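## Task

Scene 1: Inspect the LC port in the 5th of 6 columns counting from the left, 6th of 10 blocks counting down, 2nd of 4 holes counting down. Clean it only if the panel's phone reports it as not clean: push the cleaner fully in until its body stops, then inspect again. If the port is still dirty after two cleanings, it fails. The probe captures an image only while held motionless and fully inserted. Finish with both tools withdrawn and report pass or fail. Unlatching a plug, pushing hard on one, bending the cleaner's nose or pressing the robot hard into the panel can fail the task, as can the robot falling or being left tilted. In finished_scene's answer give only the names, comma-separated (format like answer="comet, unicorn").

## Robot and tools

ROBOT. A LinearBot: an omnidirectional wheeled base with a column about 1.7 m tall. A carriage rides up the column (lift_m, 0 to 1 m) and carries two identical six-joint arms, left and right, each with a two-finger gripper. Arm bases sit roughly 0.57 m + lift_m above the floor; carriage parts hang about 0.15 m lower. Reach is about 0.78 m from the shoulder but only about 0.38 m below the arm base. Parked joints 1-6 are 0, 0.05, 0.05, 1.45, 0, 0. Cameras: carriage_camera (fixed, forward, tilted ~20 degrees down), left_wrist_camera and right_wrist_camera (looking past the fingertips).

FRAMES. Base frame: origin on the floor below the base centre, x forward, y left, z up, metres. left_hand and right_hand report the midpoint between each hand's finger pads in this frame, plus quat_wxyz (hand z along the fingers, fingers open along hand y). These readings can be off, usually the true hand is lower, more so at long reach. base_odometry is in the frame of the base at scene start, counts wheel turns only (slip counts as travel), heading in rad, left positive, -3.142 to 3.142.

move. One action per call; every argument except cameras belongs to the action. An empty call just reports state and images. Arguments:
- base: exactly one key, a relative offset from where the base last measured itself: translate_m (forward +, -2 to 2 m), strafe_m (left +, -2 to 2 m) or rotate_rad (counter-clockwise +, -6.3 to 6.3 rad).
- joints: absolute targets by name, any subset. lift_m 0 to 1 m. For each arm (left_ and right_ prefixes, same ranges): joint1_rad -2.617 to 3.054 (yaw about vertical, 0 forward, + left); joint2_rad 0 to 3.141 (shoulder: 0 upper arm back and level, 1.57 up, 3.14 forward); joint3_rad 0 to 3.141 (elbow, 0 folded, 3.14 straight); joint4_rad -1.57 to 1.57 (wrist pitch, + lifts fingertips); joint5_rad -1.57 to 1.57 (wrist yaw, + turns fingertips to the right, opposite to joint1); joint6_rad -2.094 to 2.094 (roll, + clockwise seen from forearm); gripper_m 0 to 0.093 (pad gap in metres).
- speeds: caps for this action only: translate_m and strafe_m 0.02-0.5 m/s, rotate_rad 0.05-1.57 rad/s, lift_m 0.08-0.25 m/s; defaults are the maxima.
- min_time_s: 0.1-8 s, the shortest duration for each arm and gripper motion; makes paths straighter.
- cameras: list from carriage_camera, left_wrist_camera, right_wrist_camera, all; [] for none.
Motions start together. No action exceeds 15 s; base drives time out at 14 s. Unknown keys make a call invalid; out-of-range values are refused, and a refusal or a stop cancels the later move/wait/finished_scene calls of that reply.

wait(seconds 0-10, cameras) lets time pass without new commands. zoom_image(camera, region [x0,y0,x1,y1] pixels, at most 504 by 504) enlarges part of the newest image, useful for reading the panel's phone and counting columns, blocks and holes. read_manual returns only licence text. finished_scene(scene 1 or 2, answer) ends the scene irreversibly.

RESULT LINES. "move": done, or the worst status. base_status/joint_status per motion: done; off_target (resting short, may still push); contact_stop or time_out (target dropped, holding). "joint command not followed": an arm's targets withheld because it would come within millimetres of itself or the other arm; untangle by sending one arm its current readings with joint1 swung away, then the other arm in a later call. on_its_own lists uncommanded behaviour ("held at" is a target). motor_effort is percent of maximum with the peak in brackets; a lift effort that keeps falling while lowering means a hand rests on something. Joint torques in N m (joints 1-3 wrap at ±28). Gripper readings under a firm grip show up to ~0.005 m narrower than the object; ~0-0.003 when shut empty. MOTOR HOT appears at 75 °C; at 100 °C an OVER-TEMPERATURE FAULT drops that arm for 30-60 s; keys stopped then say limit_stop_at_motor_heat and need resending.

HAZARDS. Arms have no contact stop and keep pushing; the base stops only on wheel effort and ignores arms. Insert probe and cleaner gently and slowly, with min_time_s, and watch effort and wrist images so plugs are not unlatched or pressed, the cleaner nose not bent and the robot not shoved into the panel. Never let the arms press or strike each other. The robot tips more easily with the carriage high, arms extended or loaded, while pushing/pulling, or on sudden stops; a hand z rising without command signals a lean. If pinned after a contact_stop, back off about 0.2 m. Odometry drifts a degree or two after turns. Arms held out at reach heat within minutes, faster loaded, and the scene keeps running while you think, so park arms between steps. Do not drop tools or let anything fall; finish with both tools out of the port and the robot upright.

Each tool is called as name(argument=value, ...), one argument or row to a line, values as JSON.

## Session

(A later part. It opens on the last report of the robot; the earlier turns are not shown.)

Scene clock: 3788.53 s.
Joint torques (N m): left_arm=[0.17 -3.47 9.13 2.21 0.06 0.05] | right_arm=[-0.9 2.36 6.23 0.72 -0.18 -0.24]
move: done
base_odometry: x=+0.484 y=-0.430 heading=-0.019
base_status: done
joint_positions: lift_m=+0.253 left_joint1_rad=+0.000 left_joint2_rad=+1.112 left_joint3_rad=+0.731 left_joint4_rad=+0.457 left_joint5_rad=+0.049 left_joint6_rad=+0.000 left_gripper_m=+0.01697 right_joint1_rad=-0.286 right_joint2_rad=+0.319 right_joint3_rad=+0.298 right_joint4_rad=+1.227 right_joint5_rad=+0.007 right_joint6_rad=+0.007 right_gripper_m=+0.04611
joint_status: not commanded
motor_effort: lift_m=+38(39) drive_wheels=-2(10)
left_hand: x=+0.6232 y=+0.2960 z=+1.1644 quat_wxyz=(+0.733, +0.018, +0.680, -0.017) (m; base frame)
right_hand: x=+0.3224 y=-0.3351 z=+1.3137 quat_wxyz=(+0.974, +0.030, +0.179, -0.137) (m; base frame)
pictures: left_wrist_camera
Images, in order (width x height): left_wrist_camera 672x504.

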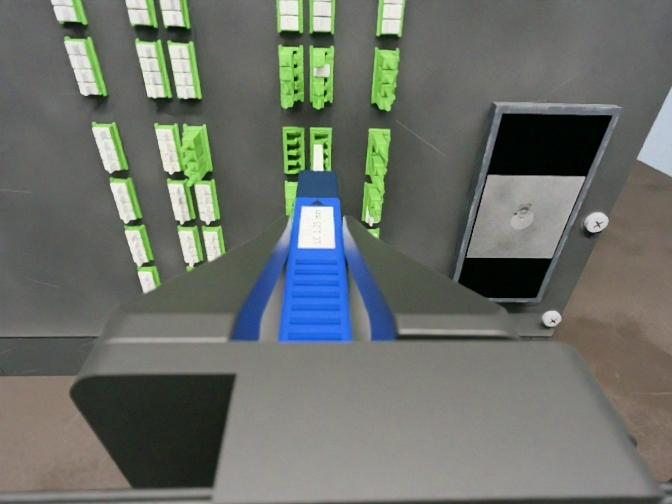

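move(
  base={"translate_m": -0.006},
  speeds={"translate_m": 0.02},
  cameras=["left_wrist_camera"],
)

zoom_image(
  camera="left_wrist_camera",
  region=[295, 128, 345, 178],
)

move(
  base={"translate_m": -0.006},
  speeds={"translate_m": 0.02},
  cameras=["left_wrist_camera"],
)

zoom_image(
  camera="left_wrist_camera",
  region=[295, 128, 345, 178],
)

Scene clock: 3798.20 s.
Joint torques (N m): left_arm=[0.18 -3.48 9.11 2.22 0.01 0.05] | right_arm=[-0.87 2.44 6.23 0.7 -0.19 -0.23]
move: done
base_odometry: x=+0.478 y=-0.429 heading=-0.019
base_status: done
joint_positions: lift_m=+0.253 left_joint1_rad=+0.000 left_joint2_rad=+1.112 left_joint3_rad=+0.731 left_joint4_rad=+0.457 left_joint5_rad=+0.049 left_joint6_rad=+0.000 left_gripper_m=+0.01697 right_joint1_rad=-0.286 right_joint2_rad=+0.319 right_joint3_rad=+0.298 right_joint4_rad=+1.228 right_joint5_rad=+0.007 right_joint6_rad=+0.007 right_gripper_m=+0.04611
joint_status: not commanded
motor_effort: lift_m=+38(39) drive_wheels=+1(9)
left_hand: x=+0.6232 y=+0.2960 z=+1.1644 quat_wxyz=(+0.733, +0.018, +0.680, -0.017) (m; base frame)
right_hand: x=+0.3224 y=-0.3351 z=+1.3137 quat_wxyz=(+0.974, +0.030, +0.178, -0.137) (m; base frame)
pictures: left_wrist_camera
Images, in order (width x height): left_wrist_camera 672x504.

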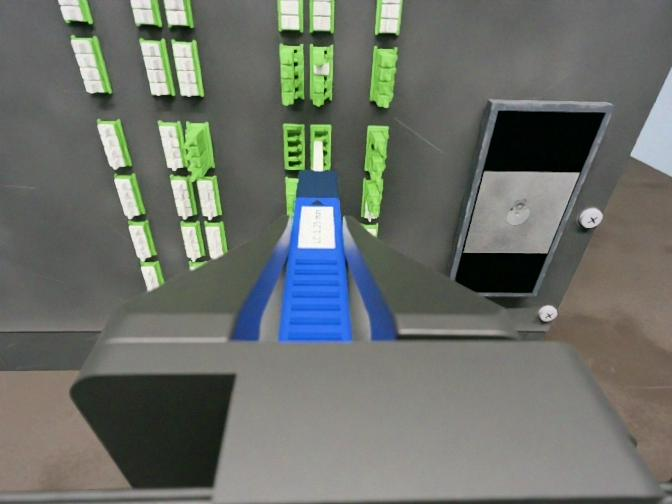

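Scaled by 10.080 from the camera's 672x504 image, which has a finer 960x720 frame.

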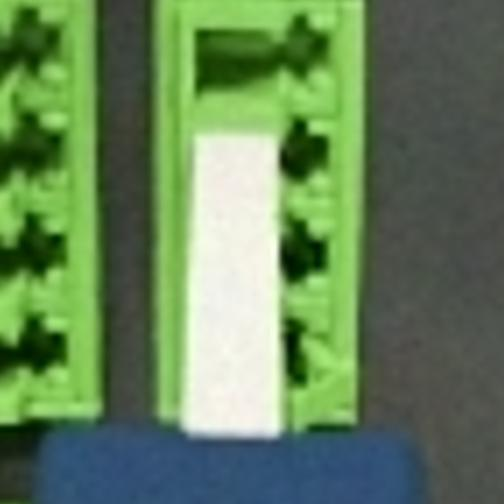

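Scene clock: 3799.00 s.
Joint torques (N m): left_arm=[0.02 -3.73 9.03 2.4 0.07 0.05] | right_arm=[-0.88 2.36 6.2 0.7 -0.19 -0.23]
move: done
base_odometry: x=+0.472 y=-0.429 heading=-0.019
base_status: done
joint_positions: lift_m=+0.253 left_joint1_rad=+0.000 left_joint2_rad=+1.114 left_joint3_rad=+0.731 left_joint4_rad=+0.445 left_joint5_rad=+0.049 left_joint6_rad=+0.000 left_gripper_m=+0.01697 right_joint1_rad=-0.286 right_joint2_rad=+0.319 right_joint3_rad=+0.298 right_joint4_rad=+1.228 right_joint5_rad=+0.007 right_joint6_rad=+0.007 right_gripper_m=+0.04611
joint_status: not commanded
motor_effort: lift_m=+38(39) drive_wheels=-5(11)
left_hand: x=+0.6239 y=+0.2960 z=+1.1607 quat_wxyz=(+0.729, +0.018, +0.685, -0.017) (m; base frame)
right_hand: x=+0.3224 y=-0.3351 z=+1.3137 quat_wxyz=(+0.974, +0.030, +0.178, -0.137) (m; base frame)
pictures: left_wrist_camera
Images, in order (width x height): left_wrist_camera 672x504.

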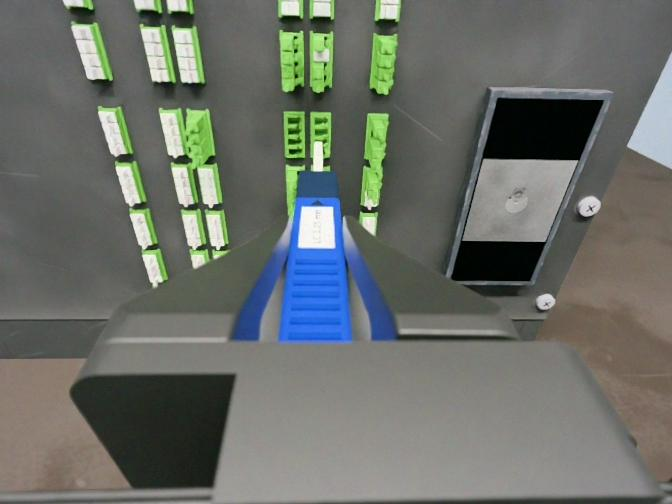

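Scaled by 10.080 from the camera's 672x504 image, which has a finer 960x720 frame.

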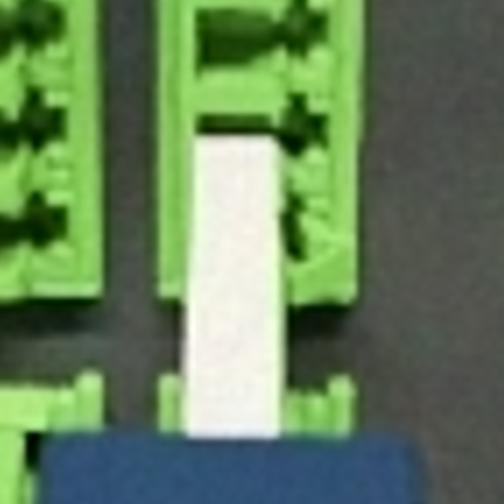

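move(
  joints={"left_joint4_rad": 0.452, "left_joint2_rad": 1.124},
  min_time_s=1,
  cameras=["left_wrist_camera"],
)

zoom_image(
  camera="left_wrist_camera",
  region=[305, 120, 335, 150],
)

zoom_image(
  camera="left_wrist_camera",
  region=[260, 130, 380, 250],
)

Scene clock: 3835.87 s.
Joint torques (N m): left_arm=[0.18 -3.73 9.11 2.55 0.06 0.05] | right_arm=[-0.94 2.4 6.22 0.7 -0.17 -0.21]
move: done
base_odometry: x=+0.472 y=-0.429 heading=-0.019
base_status: not commanded
joint_positions: lift_m=+0.253 left_joint1_rad=+0.000 left_joint2_rad=+1.114 left_joint3_rad=+0.731 left_joint4_rad=+0.445 left_joint5_rad=+0.049 left_joint6_rad=+0.000 left_gripper_m=+0.01697 right_joint1_rad=-0.286 right_joint2_rad=+0.319 right_joint3_rad=+0.298 right_joint4_rad=+1.228 right_joint5_rad=+0.007 right_joint6_rad=+0.007 right_gripper_m=+0.04611
joint_status: all done
motor_effort: lift_m=+38(39) drive_wheels=-5(6)
left_hand: x=+0.6239 y=+0.2960 z=+1.1607 quat_wxyz=(+0.729, +0.018, +0.685, -0.017) (m; base frame)
right_hand: x=+0.3224 y=-0.3351 z=+1.3137 quat_wxyz=(+0.974, +0.030, +0.178, -0.137) (m; base frame)
pictures: left_wrist_camera
Images, in order (width x height): left_wrist_camera 672x504.

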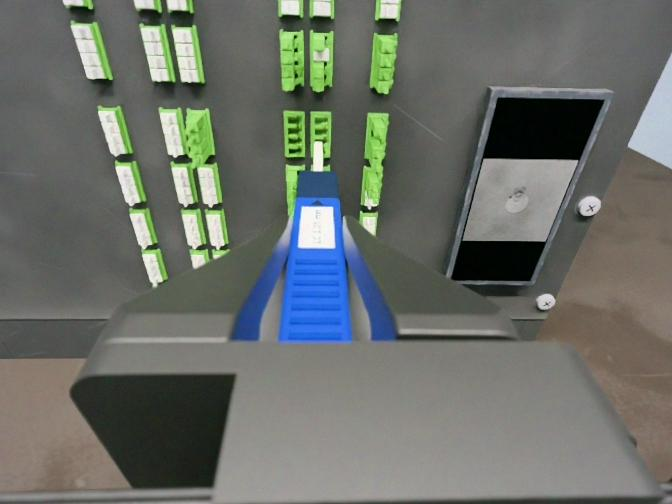

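Scaled by 16.800 from the camera's 672x504 image, which has a finer 960x720 frame.

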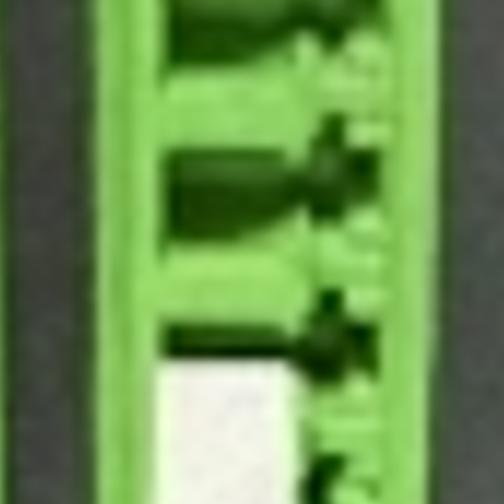

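Scaled by 4.200 from the camera's 672x504 image, which has a finer 960x720 frame.

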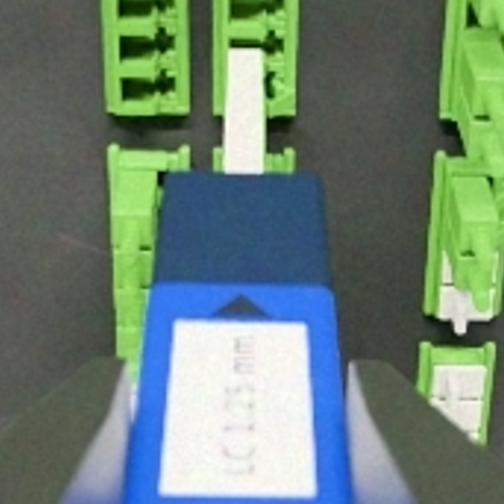

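move(
  joints={"left_joint4_rad": 0.472},
  min_time_s=0.6,
  cameras=[],
)

move(
  joints={"left_joint4_rad": 0.457},
  min_time_s=0.6,
  cameras=["left_wrist_camera"],
)

zoom_image(
  camera="left_wrist_camera",
  region=[305, 120, 335, 150],
)

Scene clock: 3850.43 s.
Joint torques (N m): left_arm=[0.17 -3.71 9.1 2.59 0.07 0.05] | right_arm=[-0.9 2.36 6.26 0.71 -0.19 -0.22]
move: done
base_odometry: x=+0.472 y=-0.429 heading=-0.019
base_status: not commanded
joint_positions: lift_m=+0.253 left_joint1_rad=+0.000 left_joint2_rad=+1.114 left_joint3_rad=+0.731 left_joint4_rad=+0.463 left_joint5_rad=+0.049 left_joint6_rad=+0.000 left_gripper_m=+0.01697 right_joint1_rad=-0.286 right_joint2_rad=+0.319 right_joint3_rad=+0.298 right_joint4_rad=+1.228 right_joint5_rad=+0.007 right_joint6_rad=+0.007 right_gripper_m=+0.04611
joint_status: all done
motor_effort: lift_m=+39(39) drive_wheels=-6(7)
left_hand: x=+0.6236 y=+0.2960 z=+1.1651 quat_wxyz=(+0.735, +0.018, +0.678, -0.017) (m; base frame)
right_hand: x=+0.3224 y=-0.3351 z=+1.3137 quat_wxyz=(+0.974, +0.030, +0.178, -0.137) (m; base frame)
pictures: none
No camera images: "cameras" was empty.

Scene clock: 3851.30 s.
Joint torques (N m): left_arm=[0.17 -3.7 9.11 2.38 0.06 0.05] | right_arm=[-0.91 2.41 6.31 0.72 -0.19 -0.26]
move: done
base_odometry: x=+0.472 y=-0.429 heading=-0.019
base_status: not commanded
joint_positions: lift_m=+0.253 left_joint1_rad=+0.000 left_joint2_rad=+1.114 left_joint3_rad=+0.731 left_joint4_rad=+0.463 left_joint5_rad=+0.049 left_joint6_rad=+0.000 left_gripper_m=+0.01697 right_joint1_rad=-0.286 right_joint2_rad=+0.319 right_joint3_rad=+0.298 right_joint4_rad=+1.228 right_joint5_rad=+0.007 right_joint6_rad=+0.007 right_gripper_m=+0.04611
joint_status: all done
motor_effort: lift_m=+38(39) drive_wheels=-5(6)
left_hand: x=+0.6236 y=+0.2960 z=+1.1651 quat_wxyz=(+0.735, +0.018, +0.678, -0.017) (m; base frame)
right_hand: x=+0.3224 y=-0.3351 z=+1.3137 quat_wxyz=(+0.974, +0.030, +0.178, -0.137) (m; base frame)
pictures: left_wrist_camera
Images, in order (width x height): left_wrist_camera 672x504.

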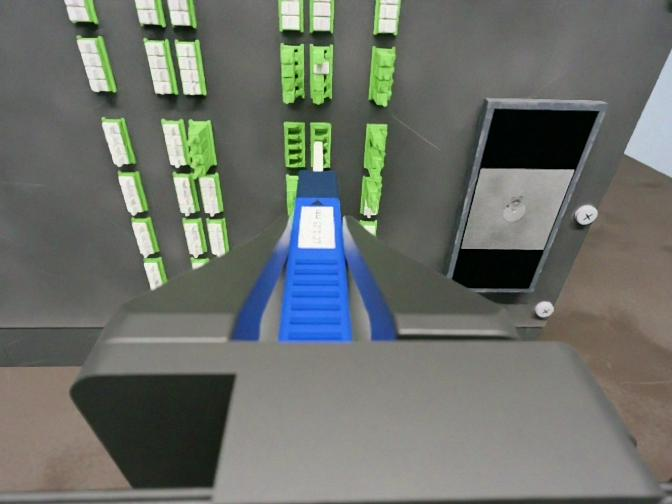

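Scaled by 16.800 from the camera's 672x504 image, which has a finer 960x720 frame.

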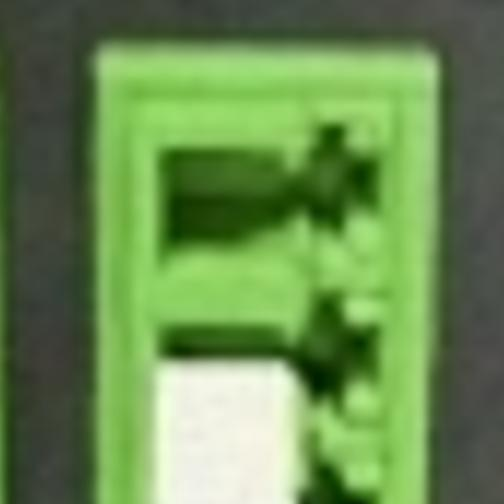

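move(
  base={"translate_m": 0.002},
  speeds={"translate_m": 0.02},
  cameras=["left_wrist_camera"],
)

zoom_image(
  camera="left_wrist_camera",
  region=[305, 120, 335, 150],
)

Scene clock: 3861.27 s.
Joint torques (N m): left_arm=[0.17 -3.92 9.05 2.45 0.06 0.05] | right_arm=[-0.88 2.39 6.24 0.7 -0.17 -0.24]
move: done
base_odometry: x=+0.474 y=-0.429 heading=-0.018
base_status: done
joint_positions: lift_m=+0.253 left_joint1_rad=+0.000 left_joint2_rad=+1.117 left_joint3_rad=+0.731 left_joint4_rad=+0.460 left_joint5_rad=+0.049 left_joint6_rad=+0.000 left_gripper_m=+0.01697 right_joint1_rad=-0.286 right_joint2_rad=+0.319 right_joint3_rad=+0.298 right_joint4_rad=+1.227 right_joint5_rad=+0.007 right_joint6_rad=+0.007 right_gripper_m=+0.04611
joint_status: not commanded
motor_effort: lift_m=+37(39) drive_wheels=-4(11)
left_hand: x=+0.6241 y=+0.2960 z=+1.1634 quat_wxyz=(+0.733, +0.018, +0.680, -0.017) (m; base frame)
right_hand: x=+0.3226 y=-0.3352 z=+1.3136 quat_wxyz=(+0.974, +0.030, +0.179, -0.137) (m; base frame)
pictures: left_wrist_camera
Images, in order (width x height): left_wrist_camera 672x504.

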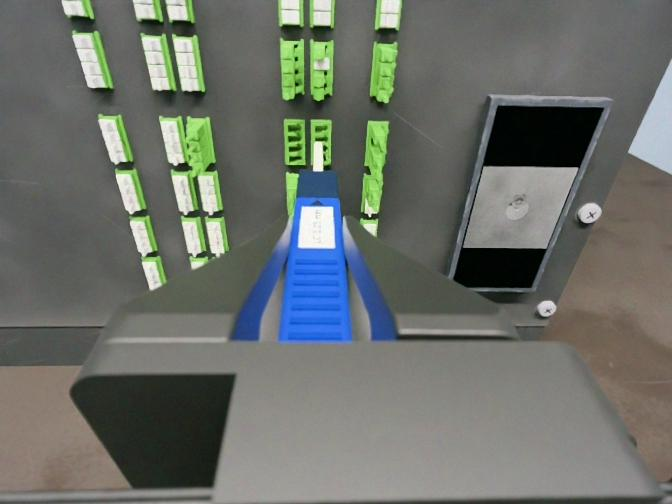

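Scaled by 16.800 from the camera's 672x504 image, which has a finer 960x720 frame.

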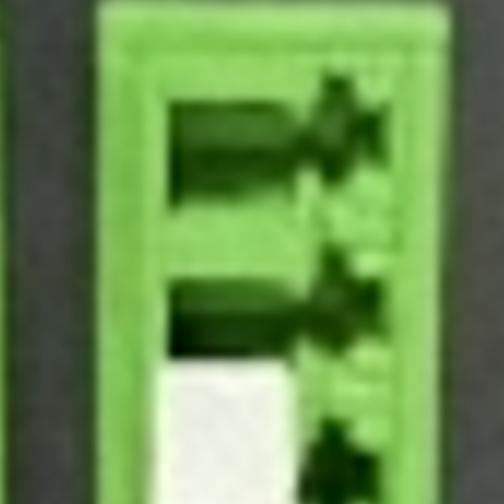

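move(
  joints={"lift_m": 0.2552},
  speeds={"lift_m": 0.08},
  cameras=["left_wrist_camera"],
)

zoom_image(
  camera="left_wrist_camera",
  region=[305, 120, 335, 150],
)

Scene clock: 3872.07 s.
Joint torques (N m): left_arm=[0.18 -3.85 9.16 2.48 0.06 0.05] | right_arm=[-0.91 2.54 6.31 0.72 -0.17 -0.23]
move: done
base_odometry: x=+0.474 y=-0.429 heading=-0.018
base_status: not commanded
joint_positions: lift_m=+0.255 left_joint1_rad=+0.000 left_joint2_rad=+1.117 left_joint3_rad=+0.731 left_joint4_rad=+0.460 left_joint5_rad=+0.049 left_joint6_rad=+0.000 left_gripper_m=+0.01697 right_joint1_rad=-0.286 right_joint2_rad=+0.319 right_joint3_rad=+0.298 right_joint4_rad=+1.227 right_joint5_rad=+0.007 right_joint6_rad=+0.007 right_gripper_m=+0.04611
joint_status: all done
motor_effort: lift_m=+42(47) drive_wheels=-5(5)
left_hand: x=+0.6241 y=+0.2960 z=+1.1655 quat_wxyz=(+0.733, +0.018, +0.680, -0.017) (m; base frame)
right_hand: x=+0.3224 y=-0.3351 z=+1.3156 quat_wxyz=(+0.974, +0.030, +0.179, -0.137) (m; base frame)
pictures: left_wrist_camera
Images, in order (width x height): left_wrist_camera 672x504.

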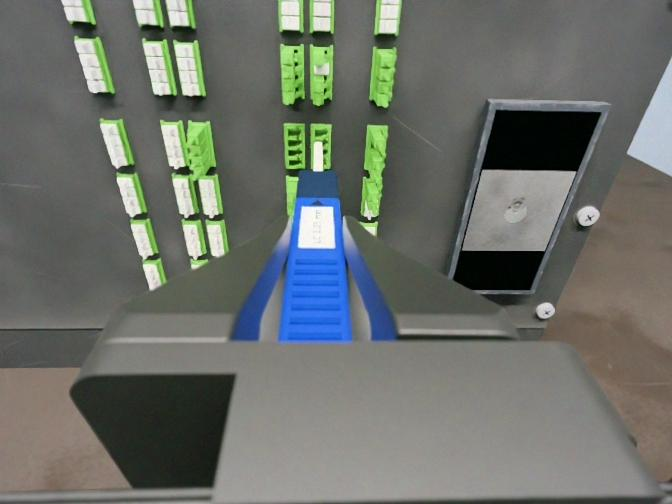

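Scaled by 16.800 from the camera's 672x504 image, which has a finer 960x720 frame.

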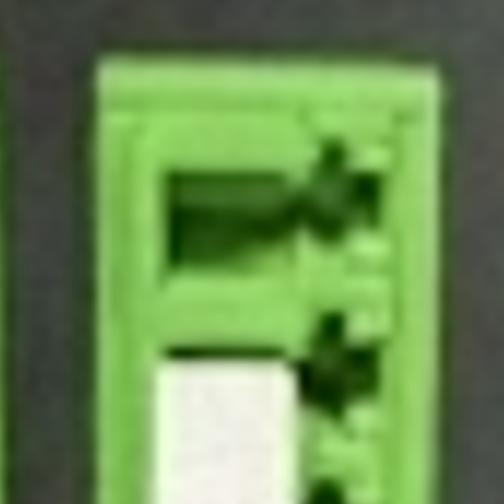

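move(
  joints={"lift_m": 0.2558},
  speeds={"lift_m": 0.08},
  cameras=[],
)

move(
  base={"translate_m": 0.002},
  speeds={"translate_m": 0.02},
  cameras=["left_wrist_camera"],
)

zoom_image(
  camera="left_wrist_camera",
  region=[305, 120, 335, 150],
)

Scene clock: 3883.40 s.
Joint torques (N m): left_arm=[0.17 -4.05 9.21 2.45 0.06 0.05] | right_arm=[-0.94 2.35 6.27 0.75 -0.15 -0.24]
move: done
base_odometry: x=+0.474 y=-0.429 heading=-0.018
base_status: not commanded
joint_positions: lift_m=+0.256 left_joint1_rad=+0.000 left_joint2_rad=+1.117 left_joint3_rad=+0.731 left_joint4_rad=+0.459 left_joint5_rad=+0.049 left_joint6_rad=+0.000 left_gripper_m=+0.01697 right_joint1_rad=-0.286 right_joint2_rad=+0.319 right_joint3_rad=+0.298 right_joint4_rad=+1.227 right_joint5_rad=+0.007 right_joint6_rad=+0.007 right_gripper_m=+0.04611
joint_status: all done
motor_effort: lift_m=+43(46) drive_wheels=-4(4)
left_hand: x=+0.6241 y=+0.2960 z=+1.1658 quat_wxyz=(+0.733, +0.018, +0.680, -0.017) (m; base frame)
right_hand: x=+0.3224 y=-0.3351 z=+1.3161 quat_wxyz=(+0.974, +0.030, +0.179, -0.137) (m; base frame)
pictures: none
No camera images: "cameras" was empty.

Scene clock: 3884.10 s.
Joint torques (N m): left_arm=[0.12 -4.1 9.11 2.42 0.06 0.05] | right_arm=[-0.84 2.45 6.23 0.71 -0.2 -0.23]
move: done
base_odometry: x=+0.476 y=-0.429 heading=-0.018
base_status: done
joint_positions: lift_m=+0.256 left_joint1_rad=+0.000 left_joint2_rad=+1.117 left_joint3_rad=+0.731 left_joint4_rad=+0.459 left_joint5_rad=+0.049 left_joint6_rad=+0.000 left_gripper_m=+0.01696 right_joint1_rad=-0.286 right_joint2_rad=+0.319 right_joint3_rad=+0.298 right_joint4_rad=+1.227 right_joint5_rad=+0.007 right_joint6_rad=+0.007 right_gripper_m=+0.04611
joint_status: not commanded
motor_effort: lift_m=+43(44) drive_wheels=-2(9)
left_hand: x=+0.6241 y=+0.2960 z=+1.1658 quat_wxyz=(+0.733, +0.018, +0.680, -0.017) (m; base frame)
right_hand: x=+0.3225 y=-0.3351 z=+1.3161 quat_wxyz=(+0.974, +0.030, +0.179, -0.137) (m; base frame)
pictures: left_wrist_camera
Images, in order (width x height): left_wrist_camera 672x504.

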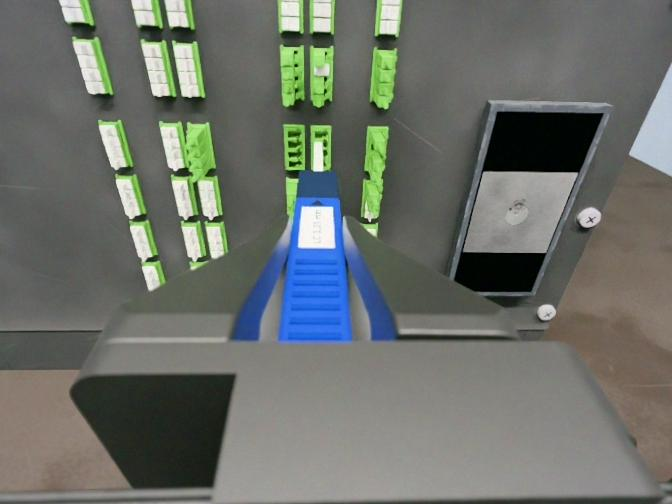

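Scaled by 16.800 from the camera's 672x504 image, which has a finer 960x720 frame.

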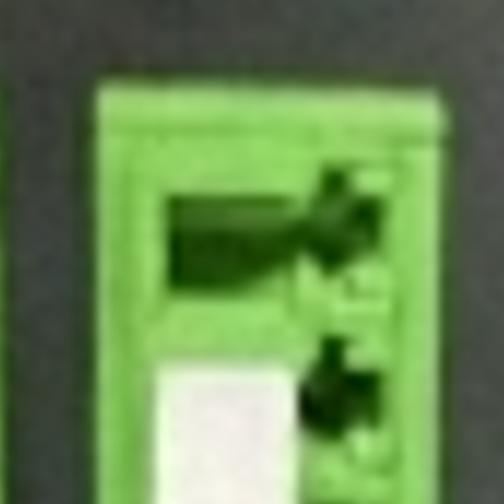

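move(
  base={"translate_m": 0.002},
  speeds={"translate_m": 0.02},
  cameras=["left_wrist_camera"],
)

zoom_image(
  camera="left_wrist_camera",
  region=[305, 120, 335, 150],
)

Scene clock: 3891.60 s.
Joint torques (N m): left_arm=[0.18 -3.84 9.1 2.43 0.06 0.05] | right_arm=[-0.94 2.33 6.16 0.69 -0.19 -0.22]
move: done
base_odometry: x=+0.478 y=-0.429 heading=-0.018
base_status: done
joint_positions: lift_m=+0.256 left_joint1_rad=+0.000 left_joint2_rad=+1.117 left_joint3_rad=+0.731 left_joint4_rad=+0.459 left_joint5_rad=+0.049 left_joint6_rad=+0.000 left_gripper_m=+0.01696 right_joint1_rad=-0.286 right_joint2_rad=+0.319 right_joint3_rad=+0.298 right_joint4_rad=+1.227 right_joint5_rad=+0.007 right_joint6_rad=+0.007 right_gripper_m=+0.04611
joint_status: not commanded
motor_effort: lift_m=+42(44) drive_wheels=-1(9)
left_hand: x=+0.6241 y=+0.2960 z=+1.1658 quat_wxyz=(+0.733, +0.018, +0.680, -0.017) (m; base frame)
right_hand: x=+0.3225 y=-0.3351 z=+1.3161 quat_wxyz=(+0.974, +0.030, +0.179, -0.137) (m; base frame)
pictures: left_wrist_camera
Images, in order (width x height): left_wrist_camera 672x504.

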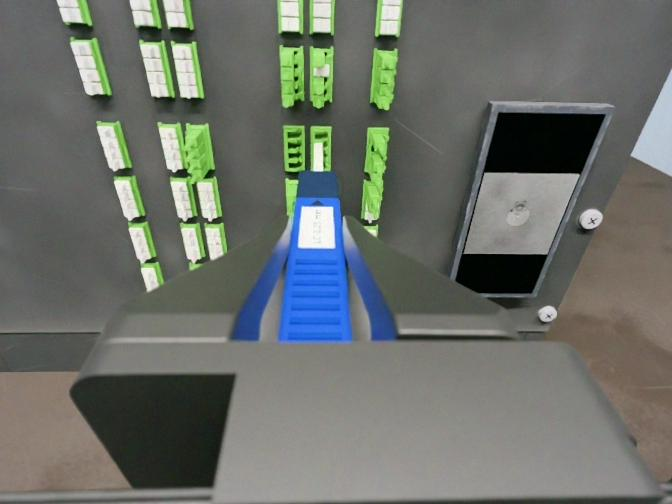

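Scaled by 16.800 from the camera's 672x504 image, which has a finer 960x720 frame.

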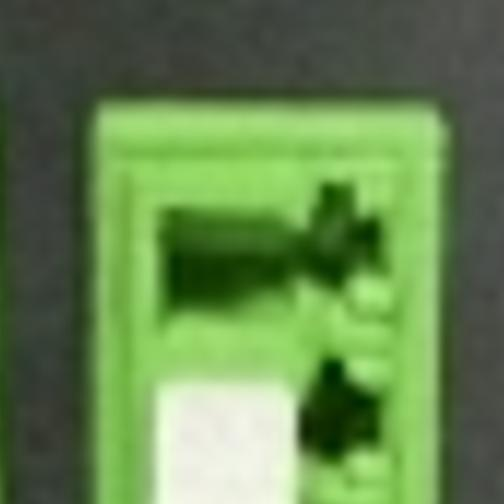

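move(
  base={"translate_m": 0.005},
  speeds={"translate_m": 0.02},
  cameras=[],
)

move(
  base={"translate_m": 0.005},
  speeds={"translate_m": 0.02},
  cameras=["left_wrist_camera"],
)

zoom_image(
  camera="left_wrist_camera",
  region=[270, 130, 370, 230],
)

Scene clock: 3898.90 s.
Joint torques (N m): left_arm=[0.16 -3.99 9.07 2.43 0.06 0.05] | right_arm=[-0.92 2.47 6.24 0.7 -0.18 -0.25]
move: done
base_odometry: x=+0.483 y=-0.429 heading=-0.018
base_status: done
joint_positions: lift_m=+0.256 left_joint1_rad=+0.000 left_joint2_rad=+1.117 left_joint3_rad=+0.731 left_joint4_rad=+0.459 left_joint5_rad=+0.049 left_joint6_rad=+0.000 left_gripper_m=+0.01696 right_joint1_rad=-0.286 right_joint2_rad=+0.319 right_joint3_rad=+0.298 right_joint4_rad=+1.226 right_joint5_rad=+0.007 right_joint6_rad=+0.007 right_gripper_m=+0.04611
joint_status: not commanded
motor_effort: lift_m=+42(44) drive_wheels=-1(9)
left_hand: x=+0.6241 y=+0.2960 z=+1.1658 quat_wxyz=(+0.733, +0.018, +0.680, -0.017) (m; base frame)
right_hand: x=+0.3227 y=-0.3352 z=+1.3160 quat_wxyz=(+0.974, +0.030, +0.179, -0.137) (m; base frame)
pictures: none
No camera images: "cameras" was empty.

Scene clock: 3899.57 s.
Joint torques (N m): left_arm=[0.18 -3.99 9.13 2.43 0.03 0.05] | right_arm=[-0.85 2.45 6.35 0.74 -0.17 -0.25]
move: done
base_odometry: x=+0.488 y=-0.429 heading=-0.018
base_status: done
joint_positions: lift_m=+0.256 left_joint1_rad=+0.000 left_joint2_rad=+1.117 left_joint3_rad=+0.731 left_joint4_rad=+0.459 left_joint5_rad=+0.049 left_joint6_rad=+0.000 left_gripper_m=+0.01696 right_joint1_rad=-0.286 right_joint2_rad=+0.319 right_joint3_rad=+0.298 right_joint4_rad=+1.227 right_joint5_rad=+0.007 right_joint6_rad=+0.007 right_gripper_m=+0.04611
joint_status: not commanded
motor_effort: lift_m=+43(44) drive_wheels=-3(7)
left_hand: x=+0.6241 y=+0.2960 z=+1.1658 quat_wxyz=(+0.733, +0.018, +0.680, -0.017) (m; base frame)
right_hand: x=+0.3226 y=-0.3352 z=+1.3160 quat_wxyz=(+0.974, +0.030, +0.179, -0.137) (m; base frame)
pictures: left_wrist_camera
Images, in order (width x height): left_wrist_camera 672x504.

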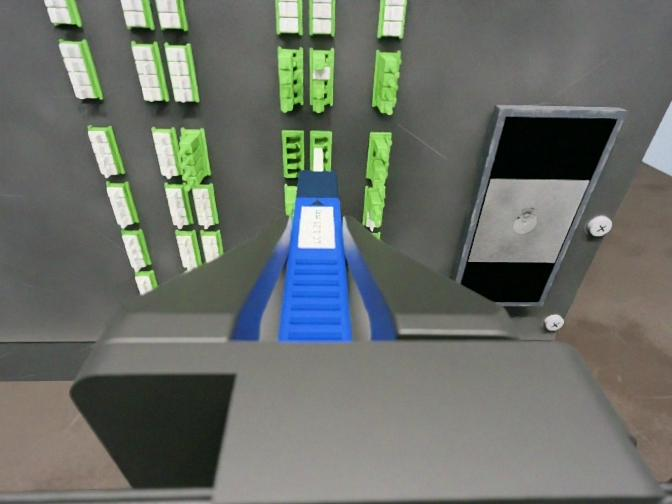

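Scaled by 5.040 from the camera's 672x504 image, which has a finer 960x720 frame.

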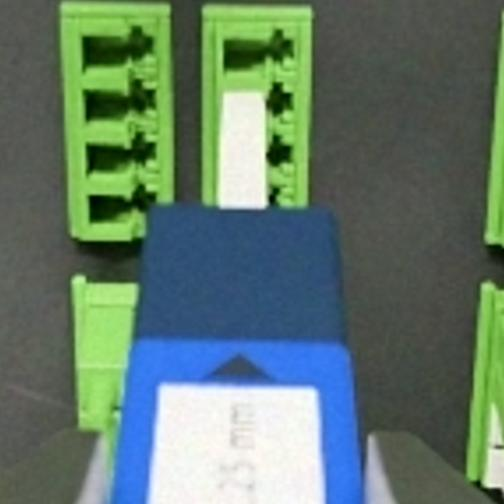

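move(
  base={"translate_m": 0.003},
  speeds={"translate_m": 0.02},
  cameras=["left_wrist_camera"],
)

zoom_image(
  camera="left_wrist_camera",
  region=[270, 130, 370, 230],
)

Scene clock: 3930.23 s.
Joint torques (N m): left_arm=[0.34 -3.78 9.11 2.46 0.06 0.05] | right_arm=[-0.92 2.35 6.27 0.73 -0.18 -0.23]
move: done
base_odometry: x=+0.491 y=-0.430 heading=-0.018
base_status: done
joint_positions: lift_m=+0.256 left_joint1_rad=+0.000 left_joint2_rad=+1.117 left_joint3_rad=+0.731 left_joint4_rad=+0.459 left_joint5_rad=+0.049 left_joint6_rad=+0.000 left_gripper_m=+0.01696 right_joint1_rad=-0.286 right_joint2_rad=+0.319 right_joint3_rad=+0.298 right_joint4_rad=+1.227 right_joint5_rad=+0.007 right_joint6_rad=+0.007 right_gripper_m=+0.04611
joint_status: not commanded
motor_effort: lift_m=+43(44) drive_wheels=-1(7)
left_hand: x=+0.6241 y=+0.2960 z=+1.1658 quat_wxyz=(+0.733, +0.018, +0.680, -0.017) (m; base frame)
right_hand: x=+0.3225 y=-0.3351 z=+1.3161 quat_wxyz=(+0.974, +0.030, +0.179, -0.137) (m; base frame)
pictures: left_wrist_camera
Images, in order (width x height): left_wrist_camera 672x504.

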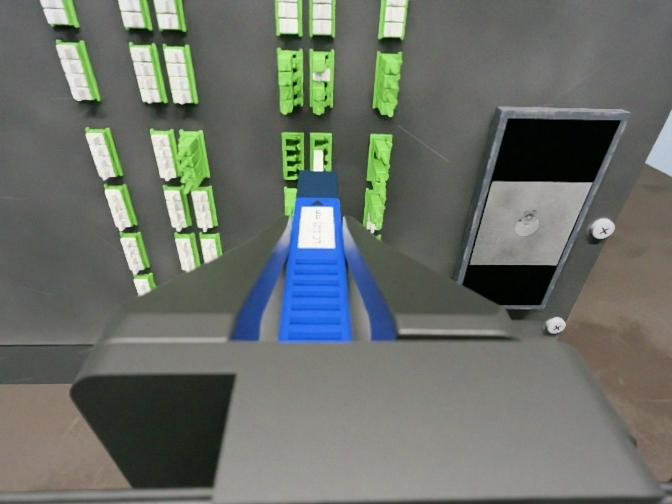

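Scaled by 5.040 from the camera's 672x504 image, which has a finer 960x720 frame.

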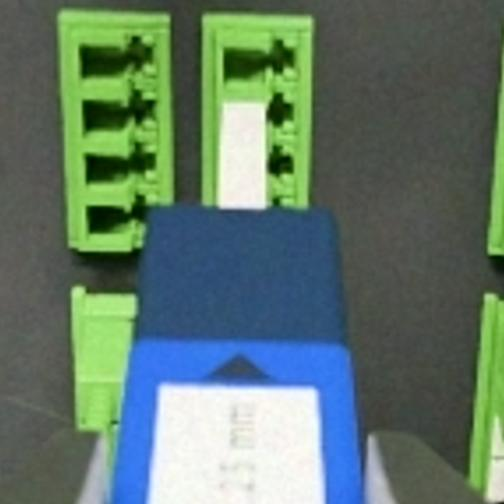

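move(
  base={"translate_m": 0.003},
  speeds={"translate_m": 0.02},
  cameras=["left_wrist_camera"],
)

zoom_image(
  camera="left_wrist_camera",
  region=[270, 130, 370, 230],
)

Scene clock: 3936.70 s.
Joint torques (N m): left_arm=[0.32 -3.95 9.11 2.41 0.06 0.05] | right_arm=[-0.92 2.25 6.26 0.72 -0.17 -0.23]
move: done
base_odometry: x=+0.494 y=-0.430 heading=-0.019
base_status: done
joint_positions: lift_m=+0.256 left_joint1_rad=+0.000 left_joint2_rad=+1.117 left_joint3_rad=+0.731 left_joint4_rad=+0.459 left_joint5_rad=+0.049 left_joint6_rad=+0.000 left_gripper_m=+0.01696 right_joint1_rad=-0.286 right_joint2_rad=+0.319 right_joint3_rad=+0.298 right_joint4_rad=+1.227 right_joint5_rad=+0.007 right_joint6_rad=+0.007 right_gripper_m=+0.04611
joint_status: not commanded
motor_effort: lift_m=+43(44) drive_wheels=+0(9)
left_hand: x=+0.6241 y=+0.2960 z=+1.1658 quat_wxyz=(+0.733, +0.018, +0.680, -0.017) (m; base frame)
right_hand: x=+0.3226 y=-0.3352 z=+1.3160 quat_wxyz=(+0.974, +0.030, +0.179, -0.137) (m; base frame)
pictures: left_wrist_camera
Images, in order (width x height): left_wrist_camera 672x504.

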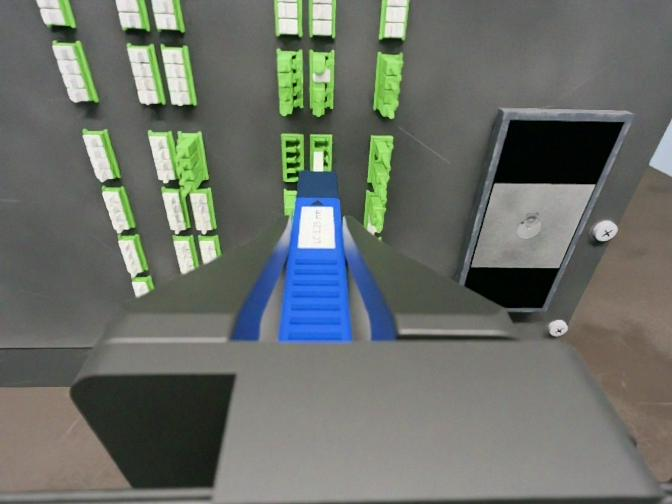

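Scaled by 5.040 from the camera's 672x504 image, which has a finer 960x720 frame.

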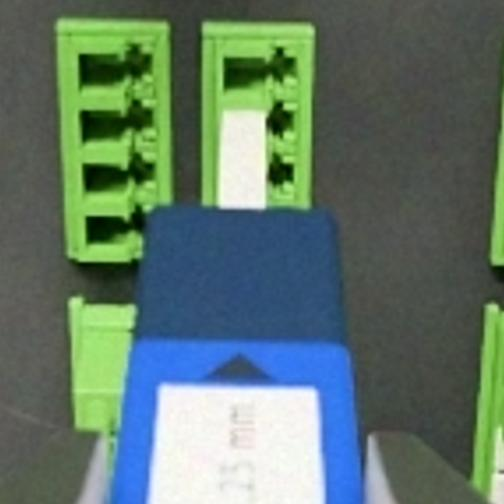

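move(
  base={"translate_m": 0.002},
  speeds={"translate_m": 0.02},
  cameras=["left_wrist_camera"],
)

zoom_image(
  camera="left_wrist_camera",
  region=[270, 130, 370, 230],
)

Scene clock: 3941.93 s.
Joint torques (N m): left_arm=[0.16 -3.9 9.13 2.43 0.06 0.05] | right_arm=[-0.85 2.4 6.11 0.69 -0.17 -0.25]
move: done
base_odometry: x=+0.496 y=-0.430 heading=-0.019
base_status: done
joint_positions: lift_m=+0.256 left_joint1_rad=+0.000 left_joint2_rad=+1.117 left_joint3_rad=+0.731 left_joint4_rad=+0.459 left_joint5_rad=+0.049 left_joint6_rad=+0.000 left_gripper_m=+0.01696 right_joint1_rad=-0.286 right_joint2_rad=+0.319 right_joint3_rad=+0.298 right_joint4_rad=+1.227 right_joint5_rad=+0.007 right_joint6_rad=+0.007 right_gripper_m=+0.04611
joint_status: not commanded
motor_effort: lift_m=+44(44) drive_wheels=+0(8)
left_hand: x=+0.6241 y=+0.2960 z=+1.1658 quat_wxyz=(+0.733, +0.018, +0.680, -0.017) (m; base frame)
right_hand: x=+0.3226 y=-0.3352 z=+1.3160 quat_wxyz=(+0.974, +0.030, +0.179, -0.137) (m; base frame)
pictures: left_wrist_camera
Images, in order (width x height): left_wrist_camera 672x504.

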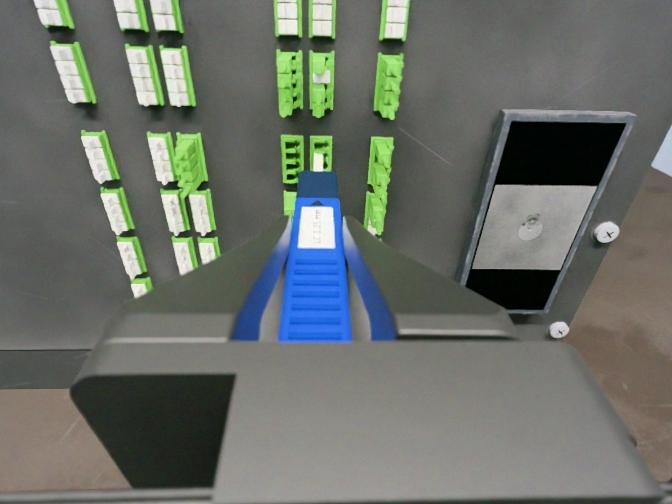

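Scaled by 5.040 from the camera's 672x504 image, which has a finer 960x720 frame.

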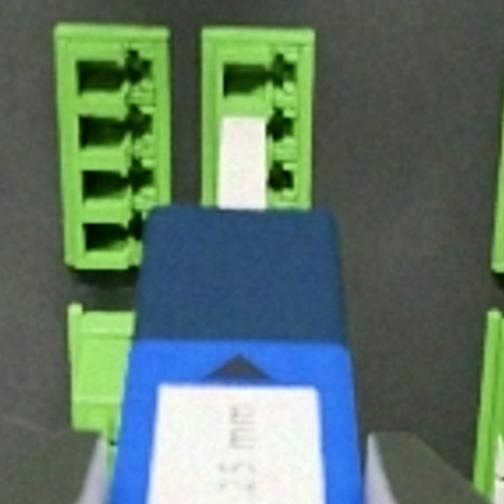

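move(
  base={"translate_m": 0.002},
  speeds={"translate_m": 0.02},
  cameras=["left_wrist_camera"],
)

zoom_image(
  camera="left_wrist_camera",
  region=[270, 130, 370, 230],
)

Scene clock: 3947.93 s.
Joint torques (N m): left_arm=[0.17 -3.64 9.11 2.39 0.06 0.04] | right_arm=[-0.84 2.43 6.13 0.71 -0.19 -0.22]
move: done
base_odometry: x=+0.498 y=-0.430 heading=-0.019
base_status: done
joint_positions: lift_m=+0.256 left_joint1_rad=+0.000 left_joint2_rad=+1.114 left_joint3_rad=+0.731 left_joint4_rad=+0.458 left_joint5_rad=+0.049 left_joint6_rad=+0.000 left_gripper_m=+0.01696 right_joint1_rad=-0.286 right_joint2_rad=+0.319 right_joint3_rad=+0.298 right_joint4_rad=+1.226 right_joint5_rad=+0.007 right_joint6_rad=+0.007 right_gripper_m=+0.04611
joint_status: not commanded
motor_effort: lift_m=+43(44) drive_wheels=+0(8)
left_hand: x=+0.6237 y=+0.2960 z=+1.1662 quat_wxyz=(+0.733, +0.018, +0.680, -0.017) (m; base frame)
right_hand: x=+0.3227 y=-0.3352 z=+1.3160 quat_wxyz=(+0.974, +0.030, +0.179, -0.137) (m; base frame)
pictures: left_wrist_camera
Images, in order (width x height): left_wrist_camera 672x504.

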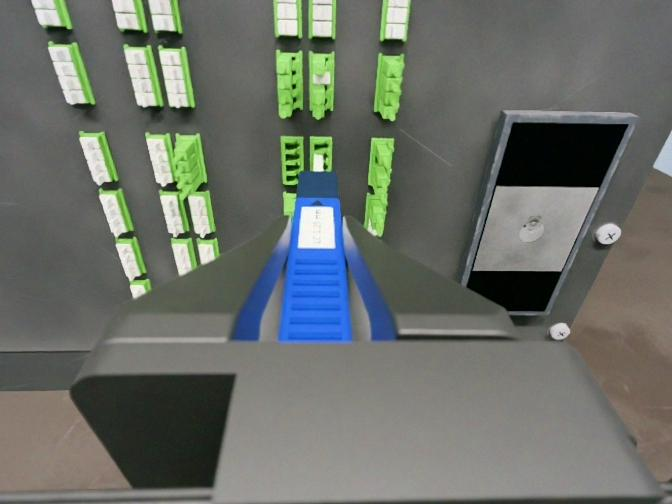

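Scaled by 5.040 from the camera's 672x504 image, which has a finer 960x720 frame.

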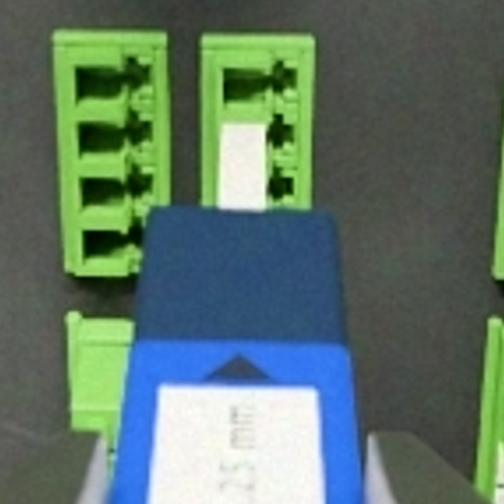

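move(
  base={"translate_m": 0.002},
  joints={"left_joint2_rad": 1.142},
  min_time_s=0.5,
  speeds={"translate_m": 0.02},
  cameras=["left_wrist_camera"],
)

zoom_image(
  camera="left_wrist_camera",
  region=[270, 130, 370, 230],
)

Scene clock: 3964.50 s.
Joint torques (N m): left_arm=[0.2 -1.33 9.14 2.55 0.07 0.05] | right_arm=[-0.95 2.32 6.26 0.74 -0.19 -0.24]
move: done
base_odometry: x=+0.500 y=-0.430 heading=-0.019
base_status: done
joint_positions: lift_m=+0.256 left_joint1_rad=+0.000 left_joint2_rad=+1.109 left_joint3_rad=+0.731 left_joint4_rad=+0.450 left_joint5_rad=+0.049 left_joint6_rad=+0.000 left_gripper_m=+0.01696 right_joint1_rad=-0.286 right_joint2_rad=+0.319 right_joint3_rad=+0.298 right_joint4_rad=+1.227 right_joint5_rad=+0.007 right_joint6_rad=+0.007 right_gripper_m=+0.04611
joint_status: all done
motor_effort: lift_m=+43(44) drive_wheels=+0(9)
left_hand: x=+0.6226 y=+0.2960 z=+1.1663 quat_wxyz=(+0.732, +0.018, +0.681, -0.017) (m; base frame)
right_hand: x=+0.3226 y=-0.3352 z=+1.3160 quat_wxyz=(+0.974, +0.030, +0.179, -0.137) (m; base frame)
pictures: left_wrist_camera
Images, in order (width x height): left_wrist_camera 672x504.

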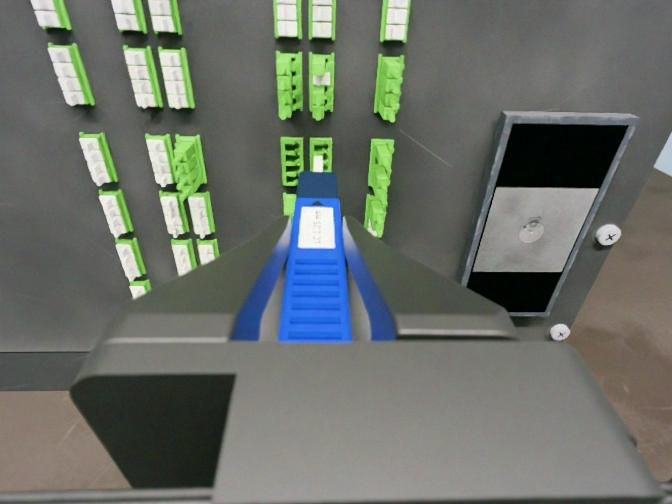

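Scaled by 5.040 from the camera's 672x504 image, which has a finer 960x720 frame.

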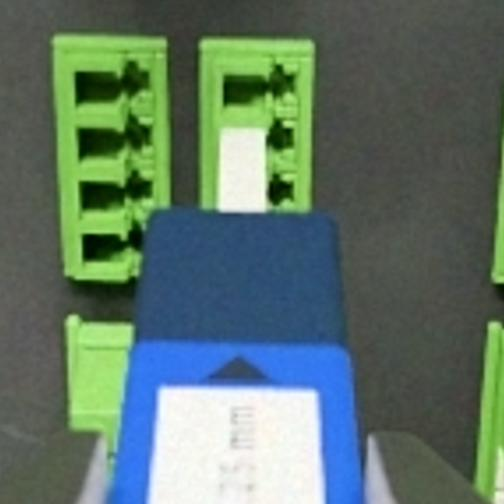

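move(
  joints={"left_joint2_rad": 1.158},
  min_time_s=0.5,
  cameras=["left_wrist_camera"],
)

zoom_image(
  camera="left_wrist_camera",
  region=[270, 130, 370, 230],
)

Scene clock: 3969.70 s.
Joint torques (N m): left_arm=[0.18 -0.03 9.11 2.52 0.06 0.05] | right_arm=[-0.95 2.36 6.2 0.71 -0.22 -0.24]
move: done
base_odometry: x=+0.500 y=-0.430 heading=-0.019
base_status: not commanded
joint_positions: lift_m=+0.256 left_joint1_rad=+0.000 left_joint2_rad=+1.112 left_joint3_rad=+0.731 left_joint4_rad=+0.452 left_joint5_rad=+0.049 left_joint6_rad=+0.000 left_gripper_m=+0.01696 right_joint1_rad=-0.286 right_joint2_rad=+0.319 right_joint3_rad=+0.298 right_joint4_rad=+1.227 right_joint5_rad=+0.007 right_joint6_rad=+0.007 right_gripper_m=+0.04611
joint_status: all done
motor_effort: lift_m=+43(44) drive_wheels=+1(3)
left_hand: x=+0.6232 y=+0.2960 z=+1.1659 quat_wxyz=(+0.732, +0.018, +0.681, -0.017) (m; base frame)
right_hand: x=+0.3226 y=-0.3352 z=+1.3160 quat_wxyz=(+0.974, +0.030, +0.179, -0.137) (m; base frame)
pictures: left_wrist_camera
Images, in order (width x height): left_wrist_camera 672x504.

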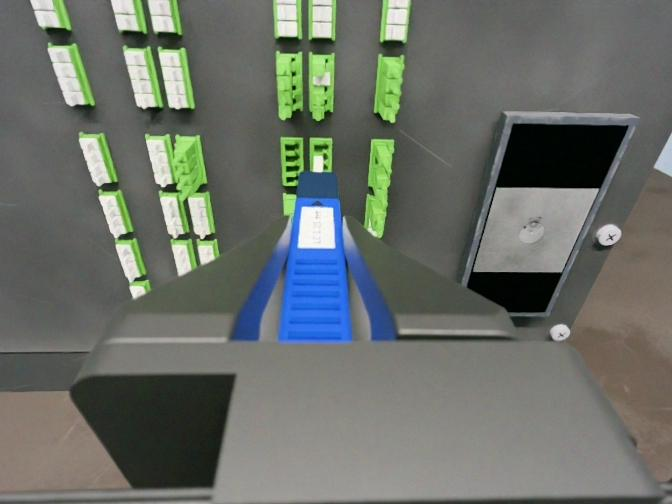

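Scaled by 5.040 from the camera's 672x504 image, which has a finer 960x720 frame.

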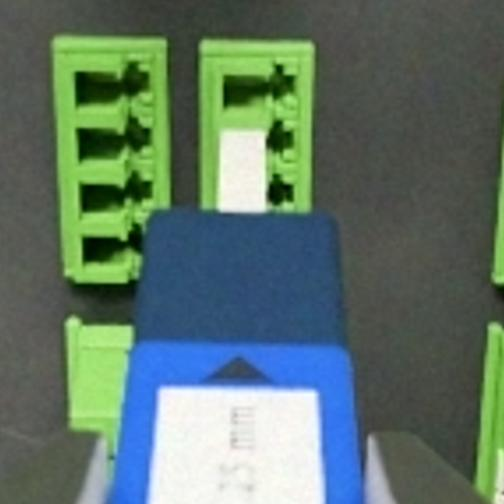

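move(
  base={"translate_m": 0.002},
  joints={"left_joint2_rad": 1.172, "left_joint4_rad": 0.460},
  min_time_s=0.5,
  speeds={"translate_m": 0.02},
  cameras=["left_wrist_camera"],
)

zoom_image(
  camera="left_wrist_camera",
  region=[270, 130, 370, 230],
)

Scene clock: 3978.73 s.
Joint torques (N m): left_arm=[0.18 1.21 9.11 2.6 0.07 0.05] | right_arm=[-0.91 2.39 6.28 0.73 -0.22 -0.24]
move: done
base_odometry: x=+0.502 y=-0.431 heading=-0.019
base_status: done
joint_positions: lift_m=+0.256 left_joint1_rad=+0.000 left_joint2_rad=+1.114 left_joint3_rad=+0.731 left_joint4_rad=+0.448 left_joint5_rad=+0.049 left_joint6_rad=+0.000 left_gripper_m=+0.01696 right_joint1_rad=-0.286 right_joint2_rad=+0.319 right_joint3_rad=+0.298 right_joint4_rad=+1.227 right_joint5_rad=+0.007 right_joint6_rad=+0.007 right_gripper_m=+0.04611
joint_status: all done
motor_effort: lift_m=+43(44) drive_wheels=+5(11)
left_hand: x=+0.6237 y=+0.2960 z=+1.1642 quat_wxyz=(+0.730, +0.018, +0.683, -0.017) (m; base frame)
right_hand: x=+0.3226 y=-0.3352 z=+1.3160 quat_wxyz=(+0.974, +0.030, +0.179, -0.137) (m; base frame)
pictures: left_wrist_camera
Images, in order (width x height): left_wrist_camera 672x504.

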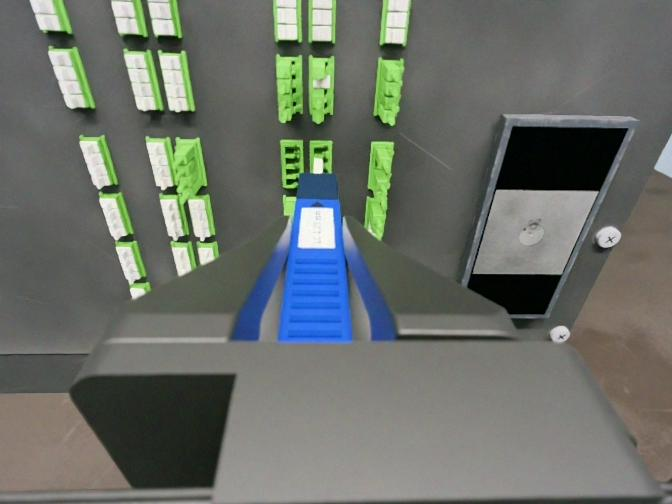

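Scaled by 5.040 from the camera's 672x504 image, which has a finer 960x720 frame.

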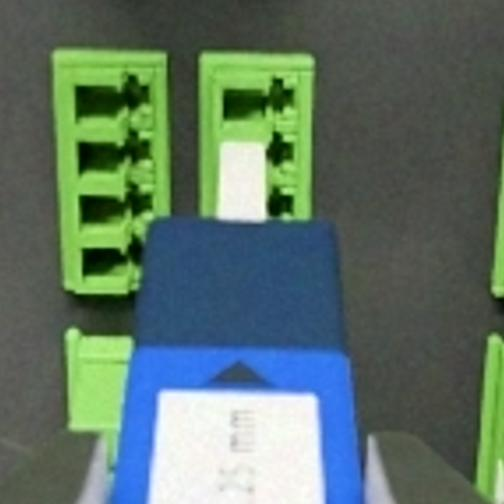

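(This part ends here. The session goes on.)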